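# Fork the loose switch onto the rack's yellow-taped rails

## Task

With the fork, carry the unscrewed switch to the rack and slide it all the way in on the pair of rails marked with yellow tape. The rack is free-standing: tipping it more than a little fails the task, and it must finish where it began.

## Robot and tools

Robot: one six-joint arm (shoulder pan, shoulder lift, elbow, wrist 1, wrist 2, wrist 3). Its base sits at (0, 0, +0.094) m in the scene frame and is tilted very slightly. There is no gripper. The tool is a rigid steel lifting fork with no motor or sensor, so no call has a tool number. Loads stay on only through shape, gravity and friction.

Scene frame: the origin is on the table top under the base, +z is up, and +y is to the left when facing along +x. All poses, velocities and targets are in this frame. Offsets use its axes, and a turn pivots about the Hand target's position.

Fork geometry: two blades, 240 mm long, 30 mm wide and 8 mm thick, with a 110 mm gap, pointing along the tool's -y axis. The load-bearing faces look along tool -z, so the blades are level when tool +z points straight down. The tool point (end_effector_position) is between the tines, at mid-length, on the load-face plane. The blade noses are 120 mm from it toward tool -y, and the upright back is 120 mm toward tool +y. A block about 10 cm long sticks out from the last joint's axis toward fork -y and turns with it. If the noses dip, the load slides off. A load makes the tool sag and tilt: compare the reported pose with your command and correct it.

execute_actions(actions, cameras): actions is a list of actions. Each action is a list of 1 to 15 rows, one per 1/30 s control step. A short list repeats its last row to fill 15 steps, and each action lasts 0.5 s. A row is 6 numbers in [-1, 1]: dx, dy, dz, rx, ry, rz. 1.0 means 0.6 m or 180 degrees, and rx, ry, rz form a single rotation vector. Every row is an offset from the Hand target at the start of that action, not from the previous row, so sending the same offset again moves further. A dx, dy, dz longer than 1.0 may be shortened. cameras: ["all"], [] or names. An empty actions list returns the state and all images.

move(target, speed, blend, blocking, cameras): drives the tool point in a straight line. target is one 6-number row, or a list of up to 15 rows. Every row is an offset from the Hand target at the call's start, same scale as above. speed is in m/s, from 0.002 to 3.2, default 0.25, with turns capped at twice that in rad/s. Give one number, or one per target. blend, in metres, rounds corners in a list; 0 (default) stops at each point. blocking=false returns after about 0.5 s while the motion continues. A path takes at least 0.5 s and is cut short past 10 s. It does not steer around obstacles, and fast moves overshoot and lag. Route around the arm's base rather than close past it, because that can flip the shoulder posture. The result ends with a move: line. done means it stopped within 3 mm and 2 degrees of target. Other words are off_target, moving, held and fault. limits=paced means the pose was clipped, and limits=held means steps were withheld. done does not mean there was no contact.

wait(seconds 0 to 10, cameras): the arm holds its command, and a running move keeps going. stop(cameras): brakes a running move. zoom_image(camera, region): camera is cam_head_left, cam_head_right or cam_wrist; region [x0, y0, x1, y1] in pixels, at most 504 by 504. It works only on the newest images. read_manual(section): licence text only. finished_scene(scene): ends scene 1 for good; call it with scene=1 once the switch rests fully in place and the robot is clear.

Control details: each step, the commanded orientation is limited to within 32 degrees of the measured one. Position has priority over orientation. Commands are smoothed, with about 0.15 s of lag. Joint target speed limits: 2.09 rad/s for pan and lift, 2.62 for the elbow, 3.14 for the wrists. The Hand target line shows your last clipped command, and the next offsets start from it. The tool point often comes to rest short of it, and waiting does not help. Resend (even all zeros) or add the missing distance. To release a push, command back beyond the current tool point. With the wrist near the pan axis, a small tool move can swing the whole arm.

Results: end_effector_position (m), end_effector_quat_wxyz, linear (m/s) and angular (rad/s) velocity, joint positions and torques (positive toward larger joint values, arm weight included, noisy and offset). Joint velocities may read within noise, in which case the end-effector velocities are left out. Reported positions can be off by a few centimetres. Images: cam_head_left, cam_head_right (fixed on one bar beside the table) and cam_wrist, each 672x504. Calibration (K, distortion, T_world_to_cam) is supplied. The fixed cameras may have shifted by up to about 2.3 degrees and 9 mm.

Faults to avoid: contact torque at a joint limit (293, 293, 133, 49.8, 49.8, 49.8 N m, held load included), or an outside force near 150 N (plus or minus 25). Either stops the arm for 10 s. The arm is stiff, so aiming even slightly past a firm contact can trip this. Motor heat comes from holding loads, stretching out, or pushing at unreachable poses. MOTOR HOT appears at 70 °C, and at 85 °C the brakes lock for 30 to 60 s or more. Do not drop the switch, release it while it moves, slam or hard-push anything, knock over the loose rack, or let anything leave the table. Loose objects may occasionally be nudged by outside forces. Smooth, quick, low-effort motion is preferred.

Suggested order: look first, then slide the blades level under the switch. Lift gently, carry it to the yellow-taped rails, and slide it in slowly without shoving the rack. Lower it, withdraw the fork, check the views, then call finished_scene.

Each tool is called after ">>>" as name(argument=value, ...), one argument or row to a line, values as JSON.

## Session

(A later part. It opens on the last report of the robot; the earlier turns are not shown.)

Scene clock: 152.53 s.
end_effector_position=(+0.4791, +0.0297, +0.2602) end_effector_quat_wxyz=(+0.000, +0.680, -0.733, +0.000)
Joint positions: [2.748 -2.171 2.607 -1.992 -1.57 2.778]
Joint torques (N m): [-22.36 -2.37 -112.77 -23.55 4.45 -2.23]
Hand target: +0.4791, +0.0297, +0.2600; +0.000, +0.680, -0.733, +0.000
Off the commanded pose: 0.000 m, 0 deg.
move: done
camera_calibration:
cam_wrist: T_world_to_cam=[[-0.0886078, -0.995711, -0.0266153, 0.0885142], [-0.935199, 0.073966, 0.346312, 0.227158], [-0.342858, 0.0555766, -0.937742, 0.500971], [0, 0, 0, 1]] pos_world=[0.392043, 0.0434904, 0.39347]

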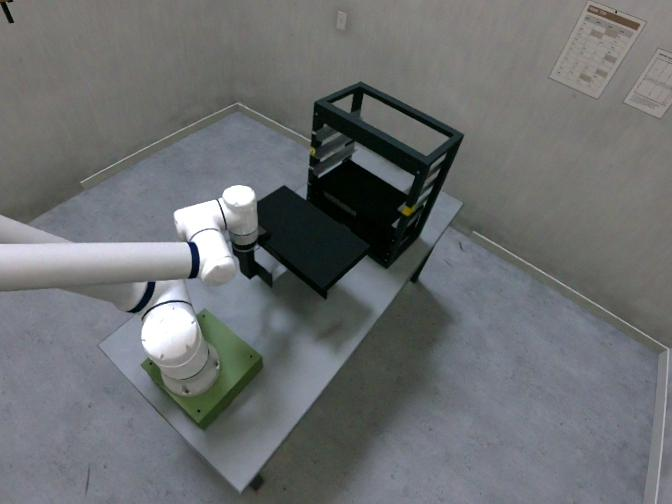

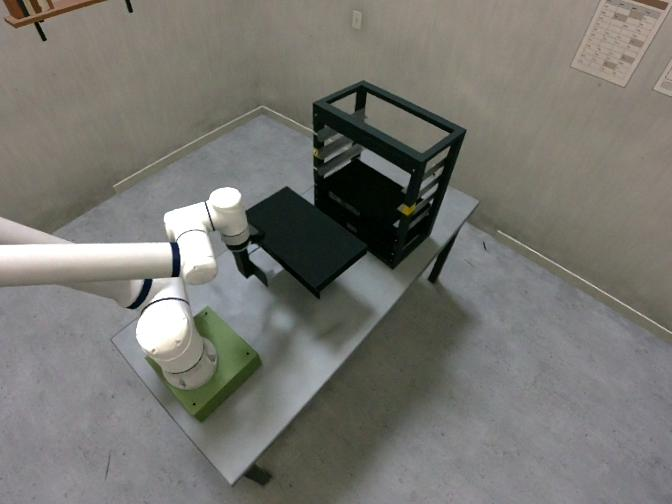

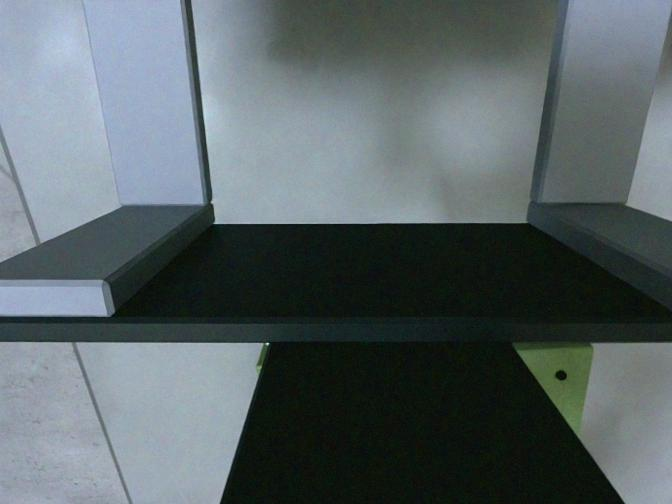

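>>> move(
  target=[
    [0, 0, 0.1717, 0, 0, 0],
    [0.35, -0.0262, 0.1717, 0, 0, 0],
  ],
  speed=0.15,
  blend=[0.02, 0],
  cameras=["all"],
)

>>> zoom_image(
  camera="cam_head_right",
  region=[240, 75, 480, 275],
)

>>> zoom_image(
  camera="cam_head_left",
  region=[240, 75, 480, 275],
)

Scene clock: 163.27 s.
end_effector_position=(+0.6889, +0.0140, +0.3631) end_effector_quat_wxyz=(+0.000, +0.680, -0.733, +0.000)
Joint positions: [2.897 -1.766 2.193 -1.984 -1.568 2.927]
Joint torques (N m): [10.45 -51.69 -138 -23.64 -0.83 3.28]
Hand target: +0.6891, +0.0140, +0.3631; +0.000, +0.680, -0.733, +0.000
Off the commanded pose: 0.000 m, 0 deg.
move: done
camera_calibration:
cam_wrist: T_world_to_cam=[[-0.0886094, -0.995711, -0.0266237, 0.0942153], [-0.935231, 0.0739698, 0.346224, 0.388951], [-0.342769, 0.055578, -0.937774, 0.670232], [0, 0, 0, 1]] pos_world=[0.601842, 0.0277904, 0.49637]

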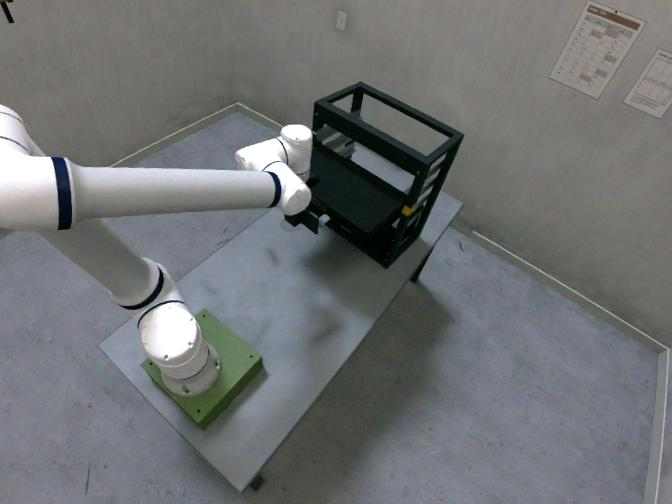

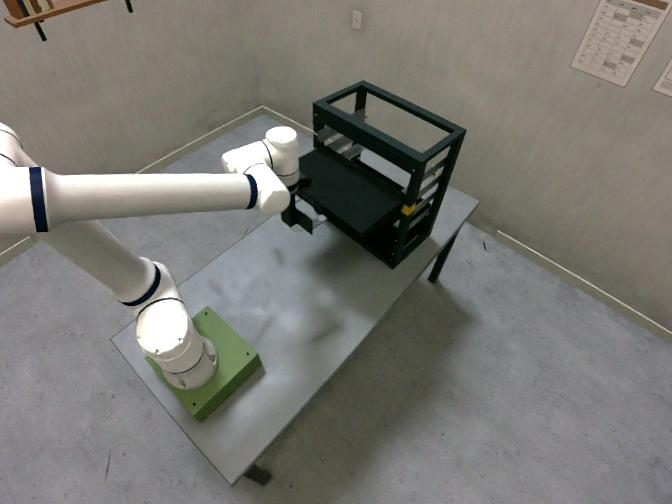

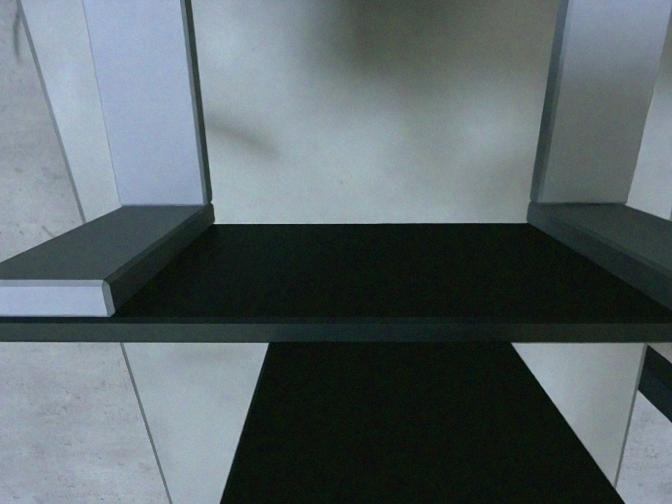

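Scaled by 2.100.

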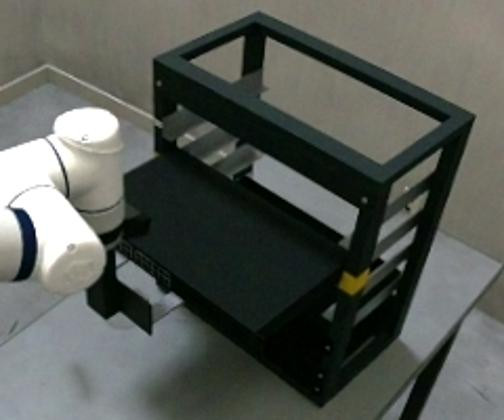

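Scaled by 2.100.

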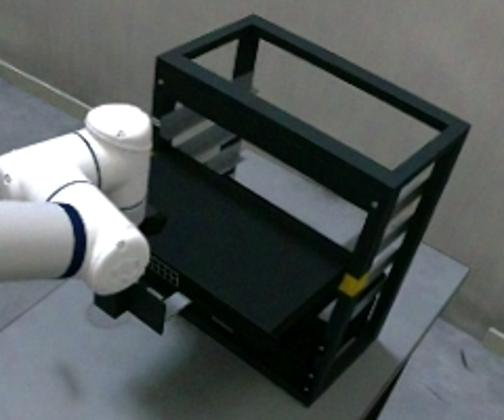

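>>> move(
  target=[0.368, -0.0276, 0, 0, 0, 0],
  speed=0.1,
  cameras=["all"],
)

>>> zoom_image(
  camera="cam_head_right",
  region=[270, 75, 470, 275],
)

Scene clock: 168.70 s.
end_effector_position=(+0.9098, -0.0026, +0.3631) end_effector_quat_wxyz=(+0.000, +0.680, -0.733, +0.000)
Joint positions: [2.961 -1.388 1.824 -1.993 -1.567 2.991]
Joint torques (N m): [8.47 -100.1 -138.16 -19.03 -0.21 3.24]
Hand target: +0.9099, -0.0026, +0.3631; +0.000, +0.680, -0.733, +0.000
Off the commanded pose: 0.000 m, 0 deg.
move: done
camera_calibration:
cam_wrist: T_world_to_cam=[[-0.0886081, -0.995711, -0.0266242, 0.0972506], [-0.935231, 0.0739684, 0.346224, 0.596678], [-0.342769, 0.055578, -0.937774, 0.746838], [0, 0, 0, 1]] pos_world=[0.822642, 0.0111904, 0.49637]

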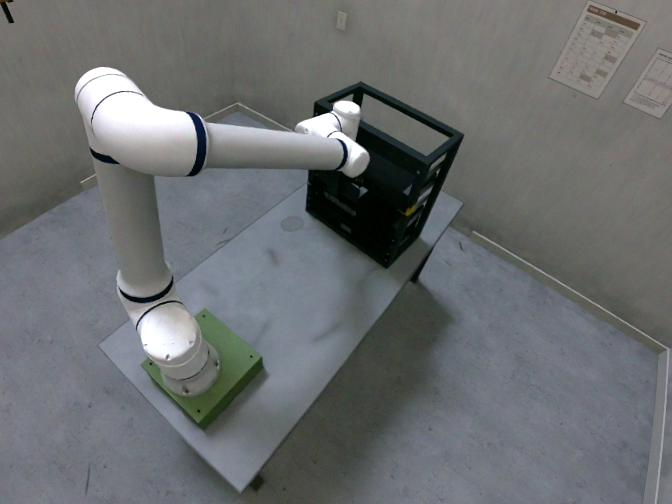

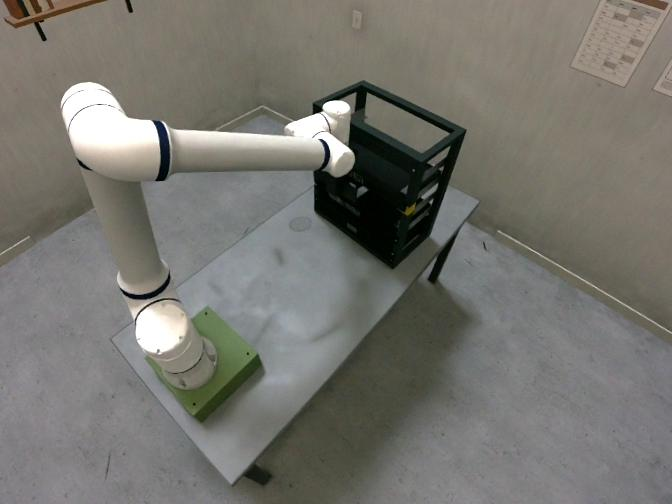

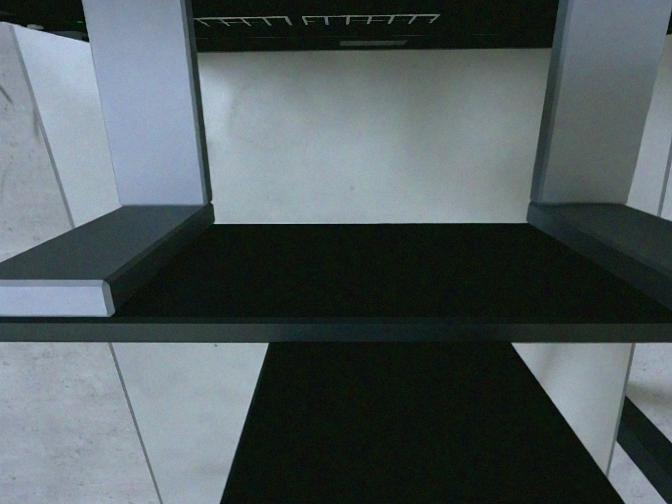

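Scaled by 2.520.

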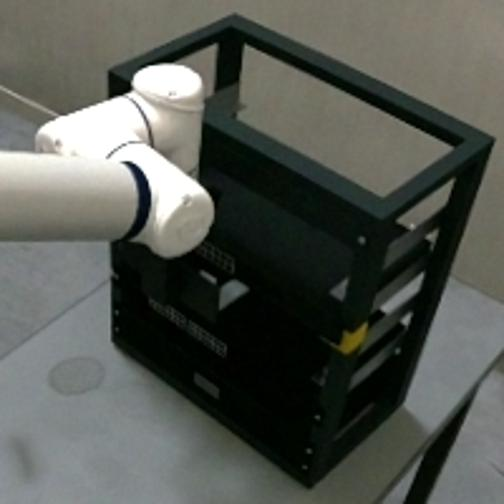

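>>> move(
  target=[
    [0, 0, -0.03, 0, 0, 0],
    [0, 0, -0.055, 0, 0, 0],
  ],
  speed=0.03,
  cameras=["all"],
)

>>> zoom_image(
  camera="cam_head_right",
  region=[270, 75, 470, 275],
)

Scene clock: 172.93 s.
end_effector_position=(+0.9099, -0.0026, +0.3303) end_effector_quat_wxyz=(+0.000, +0.680, -0.733, +0.000)
Joint positions: [2.961 -1.363 1.858 -2.051 -1.567 2.991]
Joint torques (N m): [9.43 -64.42 -68.99 -9.98 -0.28 3.12]
Hand target: +0.9099, -0.0026, +0.3301; +0.000, +0.680, -0.733, +0.000
Off the commanded pose: 0.000 m, 0 deg.
move: done
camera_calibration:
cam_wrist: T_world_to_cam=[[-0.0886094, -0.995711, -0.0266237, 0.0963959], [-0.935231, 0.0739698, 0.346224, 0.608221], [-0.342769, 0.055578, -0.937774, 0.716147], [0, 0, 0, 1]] pos_world=[0.822842, 0.0111904, 0.46357]

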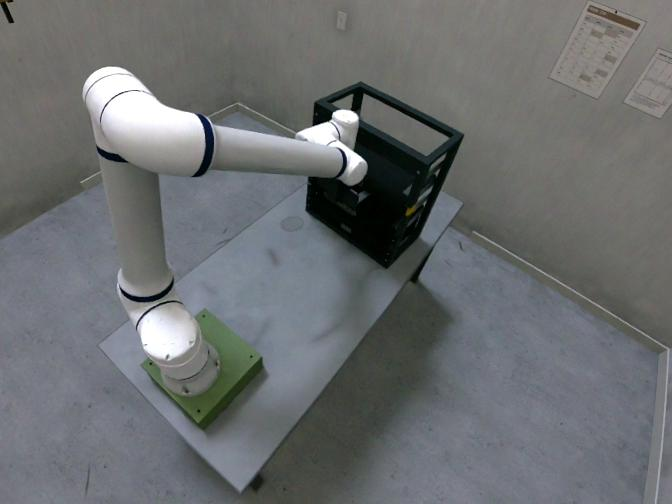

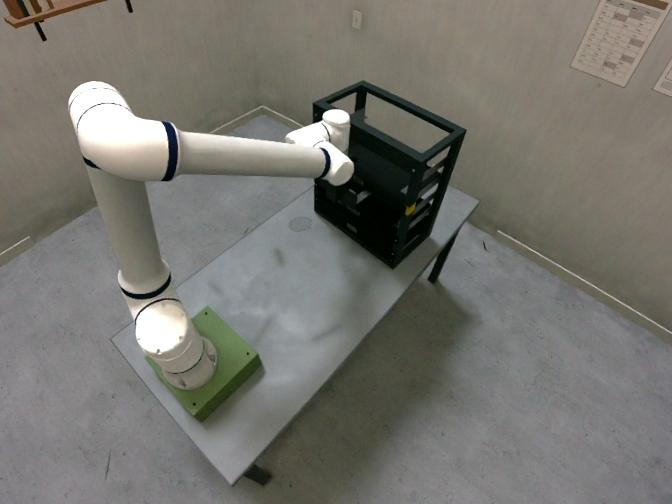

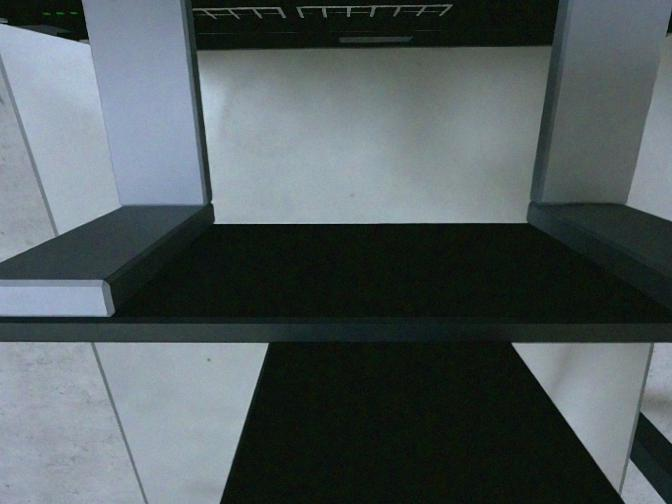

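Scaled by 2.520.

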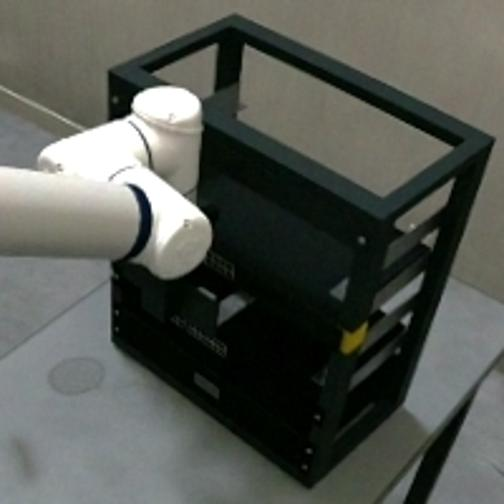

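>>> move(
  target=[
    [-0.42, 0.0315, 0, 0, 0, 0],
    [-0.42, 0.0315, 0.075, 0, 0, 0],
  ],
  speed=0.25,
  cameras=["all"],
)

>>> zoom_image(
  camera="cam_head_right",
  region=[300, 95, 450, 245],
)

>>> zoom_image(
  camera="cam_head_left",
  region=[300, 95, 450, 245],
)

Scene clock: 177.93 s.
end_effector_position=(+0.6579, +0.0163, +0.3749) end_effector_quat_wxyz=(+0.000, +0.680, -0.733, +0.000)
Joint positions: [2.884 -1.836 2.221 -1.942 -1.568 2.913]
Joint torques (N m): [-21.94 -46.38 -96.44 -5.07 -0.38 -2.35]
Hand target: +0.6579, +0.0163, +0.3751; +0.000, +0.680, -0.733, +0.000
Off the commanded pose: 0.000 m, 0 deg.
move: done
camera_calibration:
cam_wrist: T_world_to_cam=[[-0.0886081, -0.995711, -0.0266242, 0.0940748], [-0.935231, 0.0739684, 0.346224, 0.355669], [-0.342769, 0.055578, -0.937774, 0.670638], [0, 0, 0, 1]] pos_world=[0.570842, 0.0300904, 0.50827]

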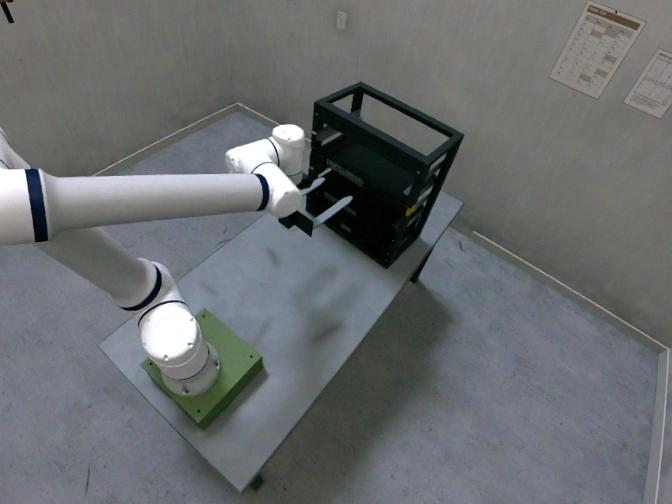

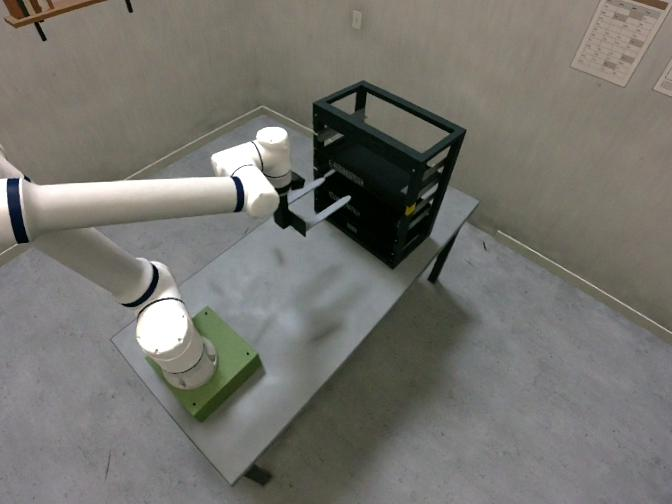

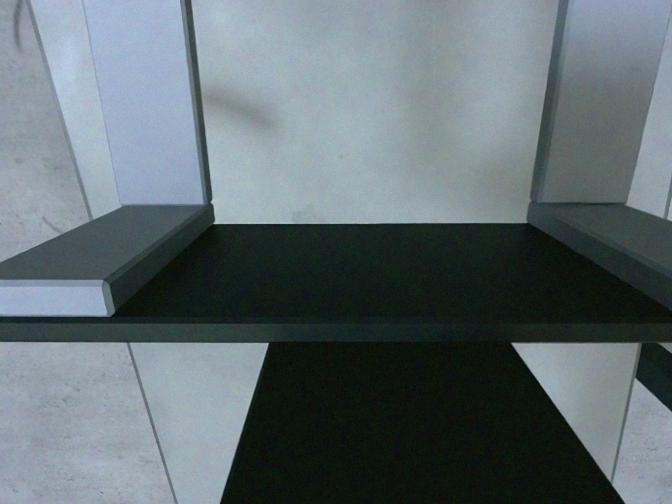

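Scaled by 3.360.

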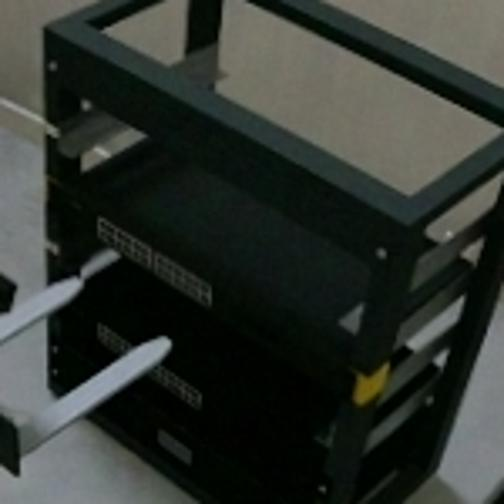

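Scaled by 3.360.

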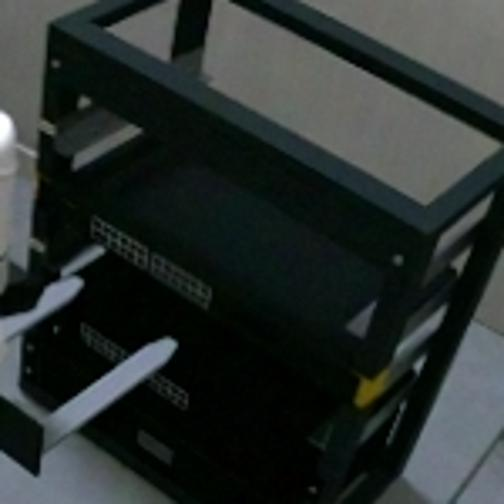

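>>> move(
  target=[0.138, -0.0104, 0, 0, 0, 0],
  speed=0.15,
  cameras=["all"],
)

>>> zoom_image(
  camera="cam_head_right",
  region=[310, 130, 430, 230],
)

>>> zoom_image(
  camera="cam_head_left",
  region=[310, 130, 430, 230],
)

Scene clock: 182.47 s.
end_effector_position=(+0.7406, +0.0101, +0.3751) end_effector_quat_wxyz=(+0.000, +0.680, -0.733, +0.000)
Joint positions: [2.917 -1.679 2.1 -1.978 -1.568 2.946]
Joint torques (N m): [11.22 -31.44 -96.49 -10.34 -1.25 3.28]
Hand target: +0.7407, +0.0101, +0.3751; +0.000, +0.680, -0.733, +0.000
Off the commanded pose: 0.000 m, 0 deg.
move: done
camera_calibration:
cam_wrist: T_world_to_cam=[[-0.0886081, -0.995711, -0.0266242, 0.0952231], [-0.935231, 0.0739684, 0.346224, 0.433343], [-0.342769, 0.055578, -0.937774, 0.699389], [0, 0, 0, 1]] pos_world=[0.653442, 0.0238904, 0.50837]

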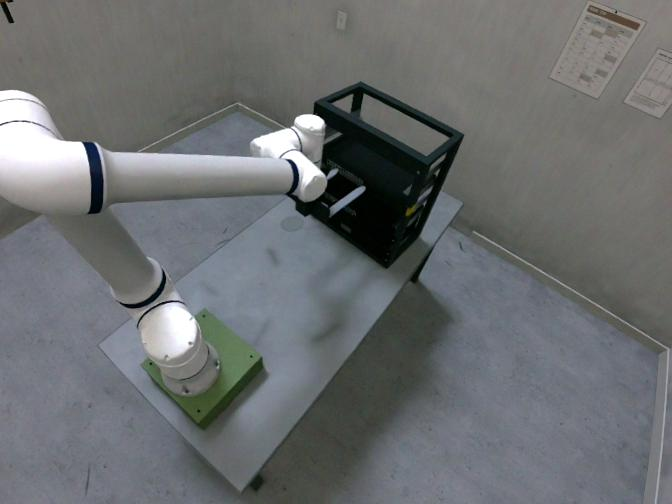

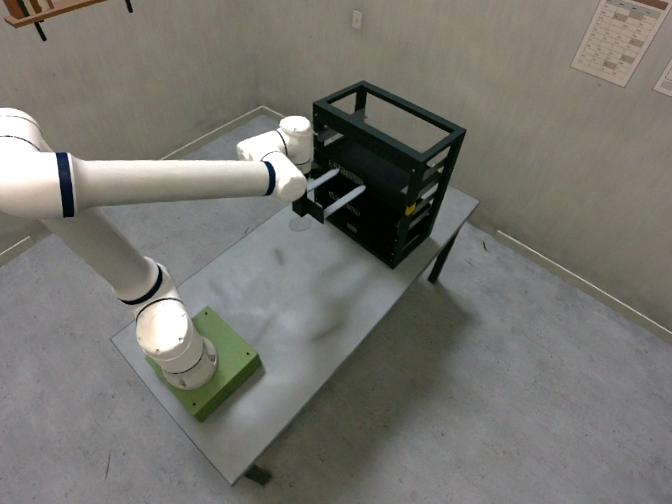

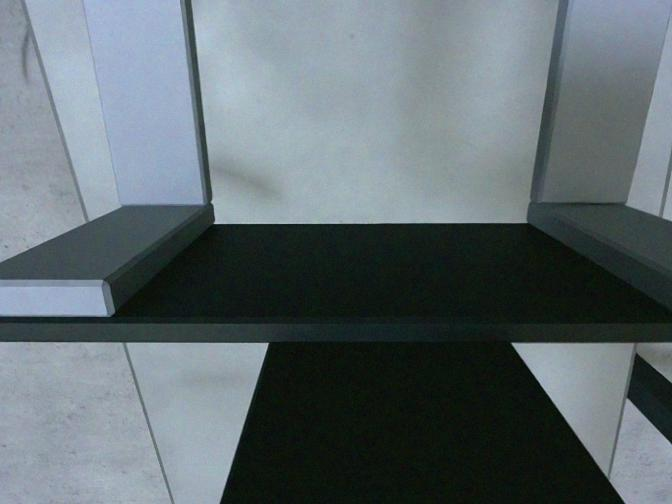

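Scaled by 4.200.

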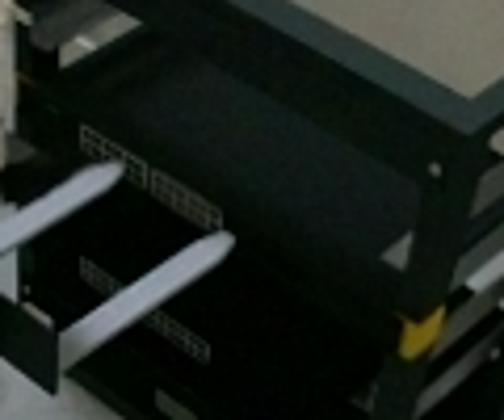

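Scaled by 4.200.

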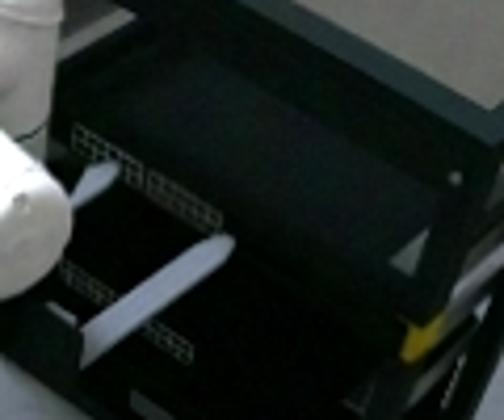

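>>> move(
  target=[0.022, -0.0016, 0, 0, 0, 0],
  speed=0.03,
)

>>> move(
  target=[0.005, -0.0004, 0, 0, 0, 0],
  speed=0.02,
)

>>> move(
  target=[0.005, -0.0004, 0, 0, 0, 0],
  speed=0.02,
  cameras=["all"],
)

>>> zoom_image(
  camera="cam_head_right",
  region=[310, 130, 430, 230],
)

Scene clock: 187.13 s.
end_effector_position=(+0.7536, +0.0091, +0.3750) end_effector_quat_wxyz=(+0.000, +0.680, -0.733, +0.000)
Joint positions: [2.921 -1.655 2.08 -1.981 -1.568 2.95]
Joint torques (N m): [8.26 -25.77 -118.29 -19.98 2.34 4.68]
Hand target: +0.7539, +0.0091, +0.3751; +0.000, +0.680, -0.733, +0.000
Off the commanded pose: 0.000 m, 0 deg.
move: done

Scene clock: 197.53 s.
end_effector_position=(+0.7534, +0.0095, +0.3732) end_effector_quat_wxyz=(+0.001, +0.680, -0.733, -0.002)
Joint positions: [2.922 -1.653 2.078 -1.977 -1.568 2.95]
Joint torques (N m): [-5.6 -50.44 -82.62 -8.42 -0.09 0.31]
Hand target: +0.7534, +0.0095, +0.3732; +0.001, +0.680, -0.733, -0.002 (not the last commanded pose)
Off the commanded pose: 0.004 m, 0 deg.
FORCE FAULT: contact force on the arm reached its limit, and the arm stopped for 10 seconds. The contact can be on any part of the arm, not only on its tool. That time counts as 20 of the actions that you can send in this scene. The arm's remaining commands of this call were not run. The arm's target is now where it stood when the stop ended, not its last command. The arm accepts commands again.
move: fault

not run: an earlier result of this reply reported a stop or a fault. Calls in your next reply go to the robot.

Scaled by 4.200.
This view is cut from an older image: the scene may have changed since it was taken.

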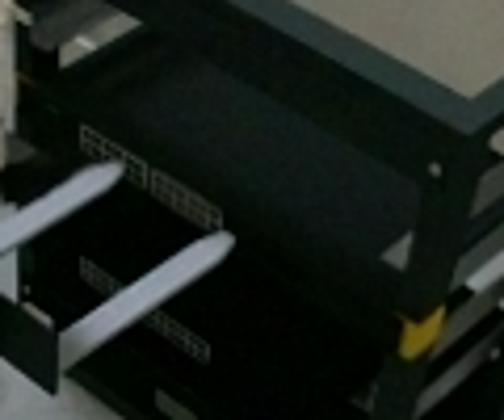

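>>> move(
  target=[-0.25, 0.019, 0, 0, 0, 0],
  speed=0.2,
  cameras=["all"],
)

>>> zoom_image(
  camera="cam_head_right",
  region=[270, 75, 470, 275],
)

>>> zoom_image(
  camera="cam_head_left",
  region=[295, 75, 475, 275],
)

Scene clock: 201.50 s.
end_effector_position=(+0.6036, +0.0209, +0.3732) end_effector_quat_wxyz=(+0.002, +0.680, -0.733, -0.002)
Joint positions: [2.856 -1.947 2.291 -1.896 -1.569 2.885]
Joint torques (N m): [-23.06 -34.96 -73.98 -4.84 2.16 -1.76]
Hand target: +0.6034, +0.0209, +0.3732; +0.001, +0.680, -0.733, -0.002
Off the commanded pose: 0.000 m, 0 deg.
move: done
camera_calibration:
cam_wrist: T_world_to_cam=[[-0.0880956, -0.995745, -0.0270348, 0.0936075], [-0.933471, 0.0730526, 0.351134, 0.302214], [-0.347665, 0.0561696, -0.935935, 0.652342], [0, 0, 0, 1]] pos_world=[0.517151, 0.0344899, 0.506963]

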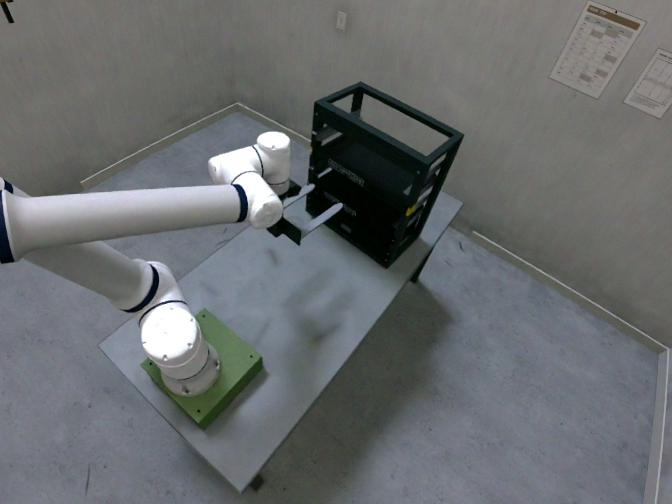

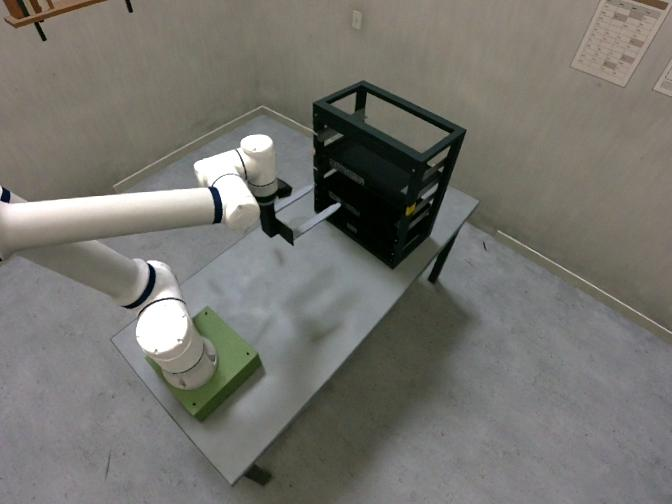

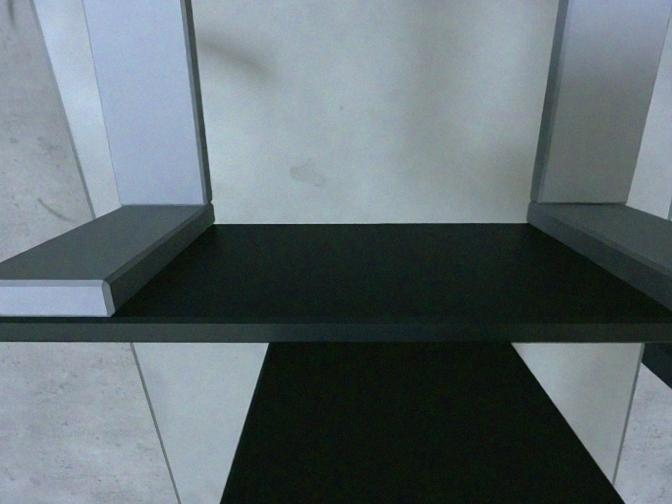

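Scaled by 2.520.

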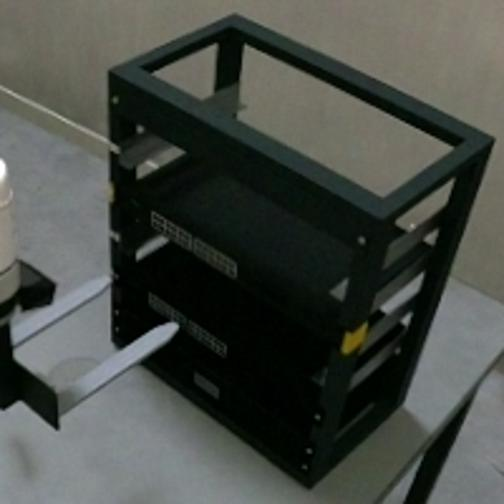

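Scaled by 2.520.

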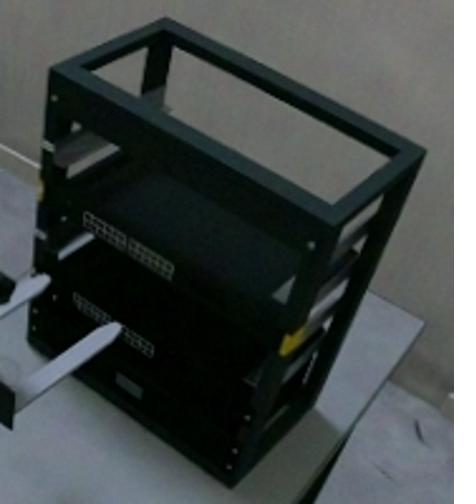

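>>> finished_scene(
  scene=1,
)

The scene is finished: the task was done.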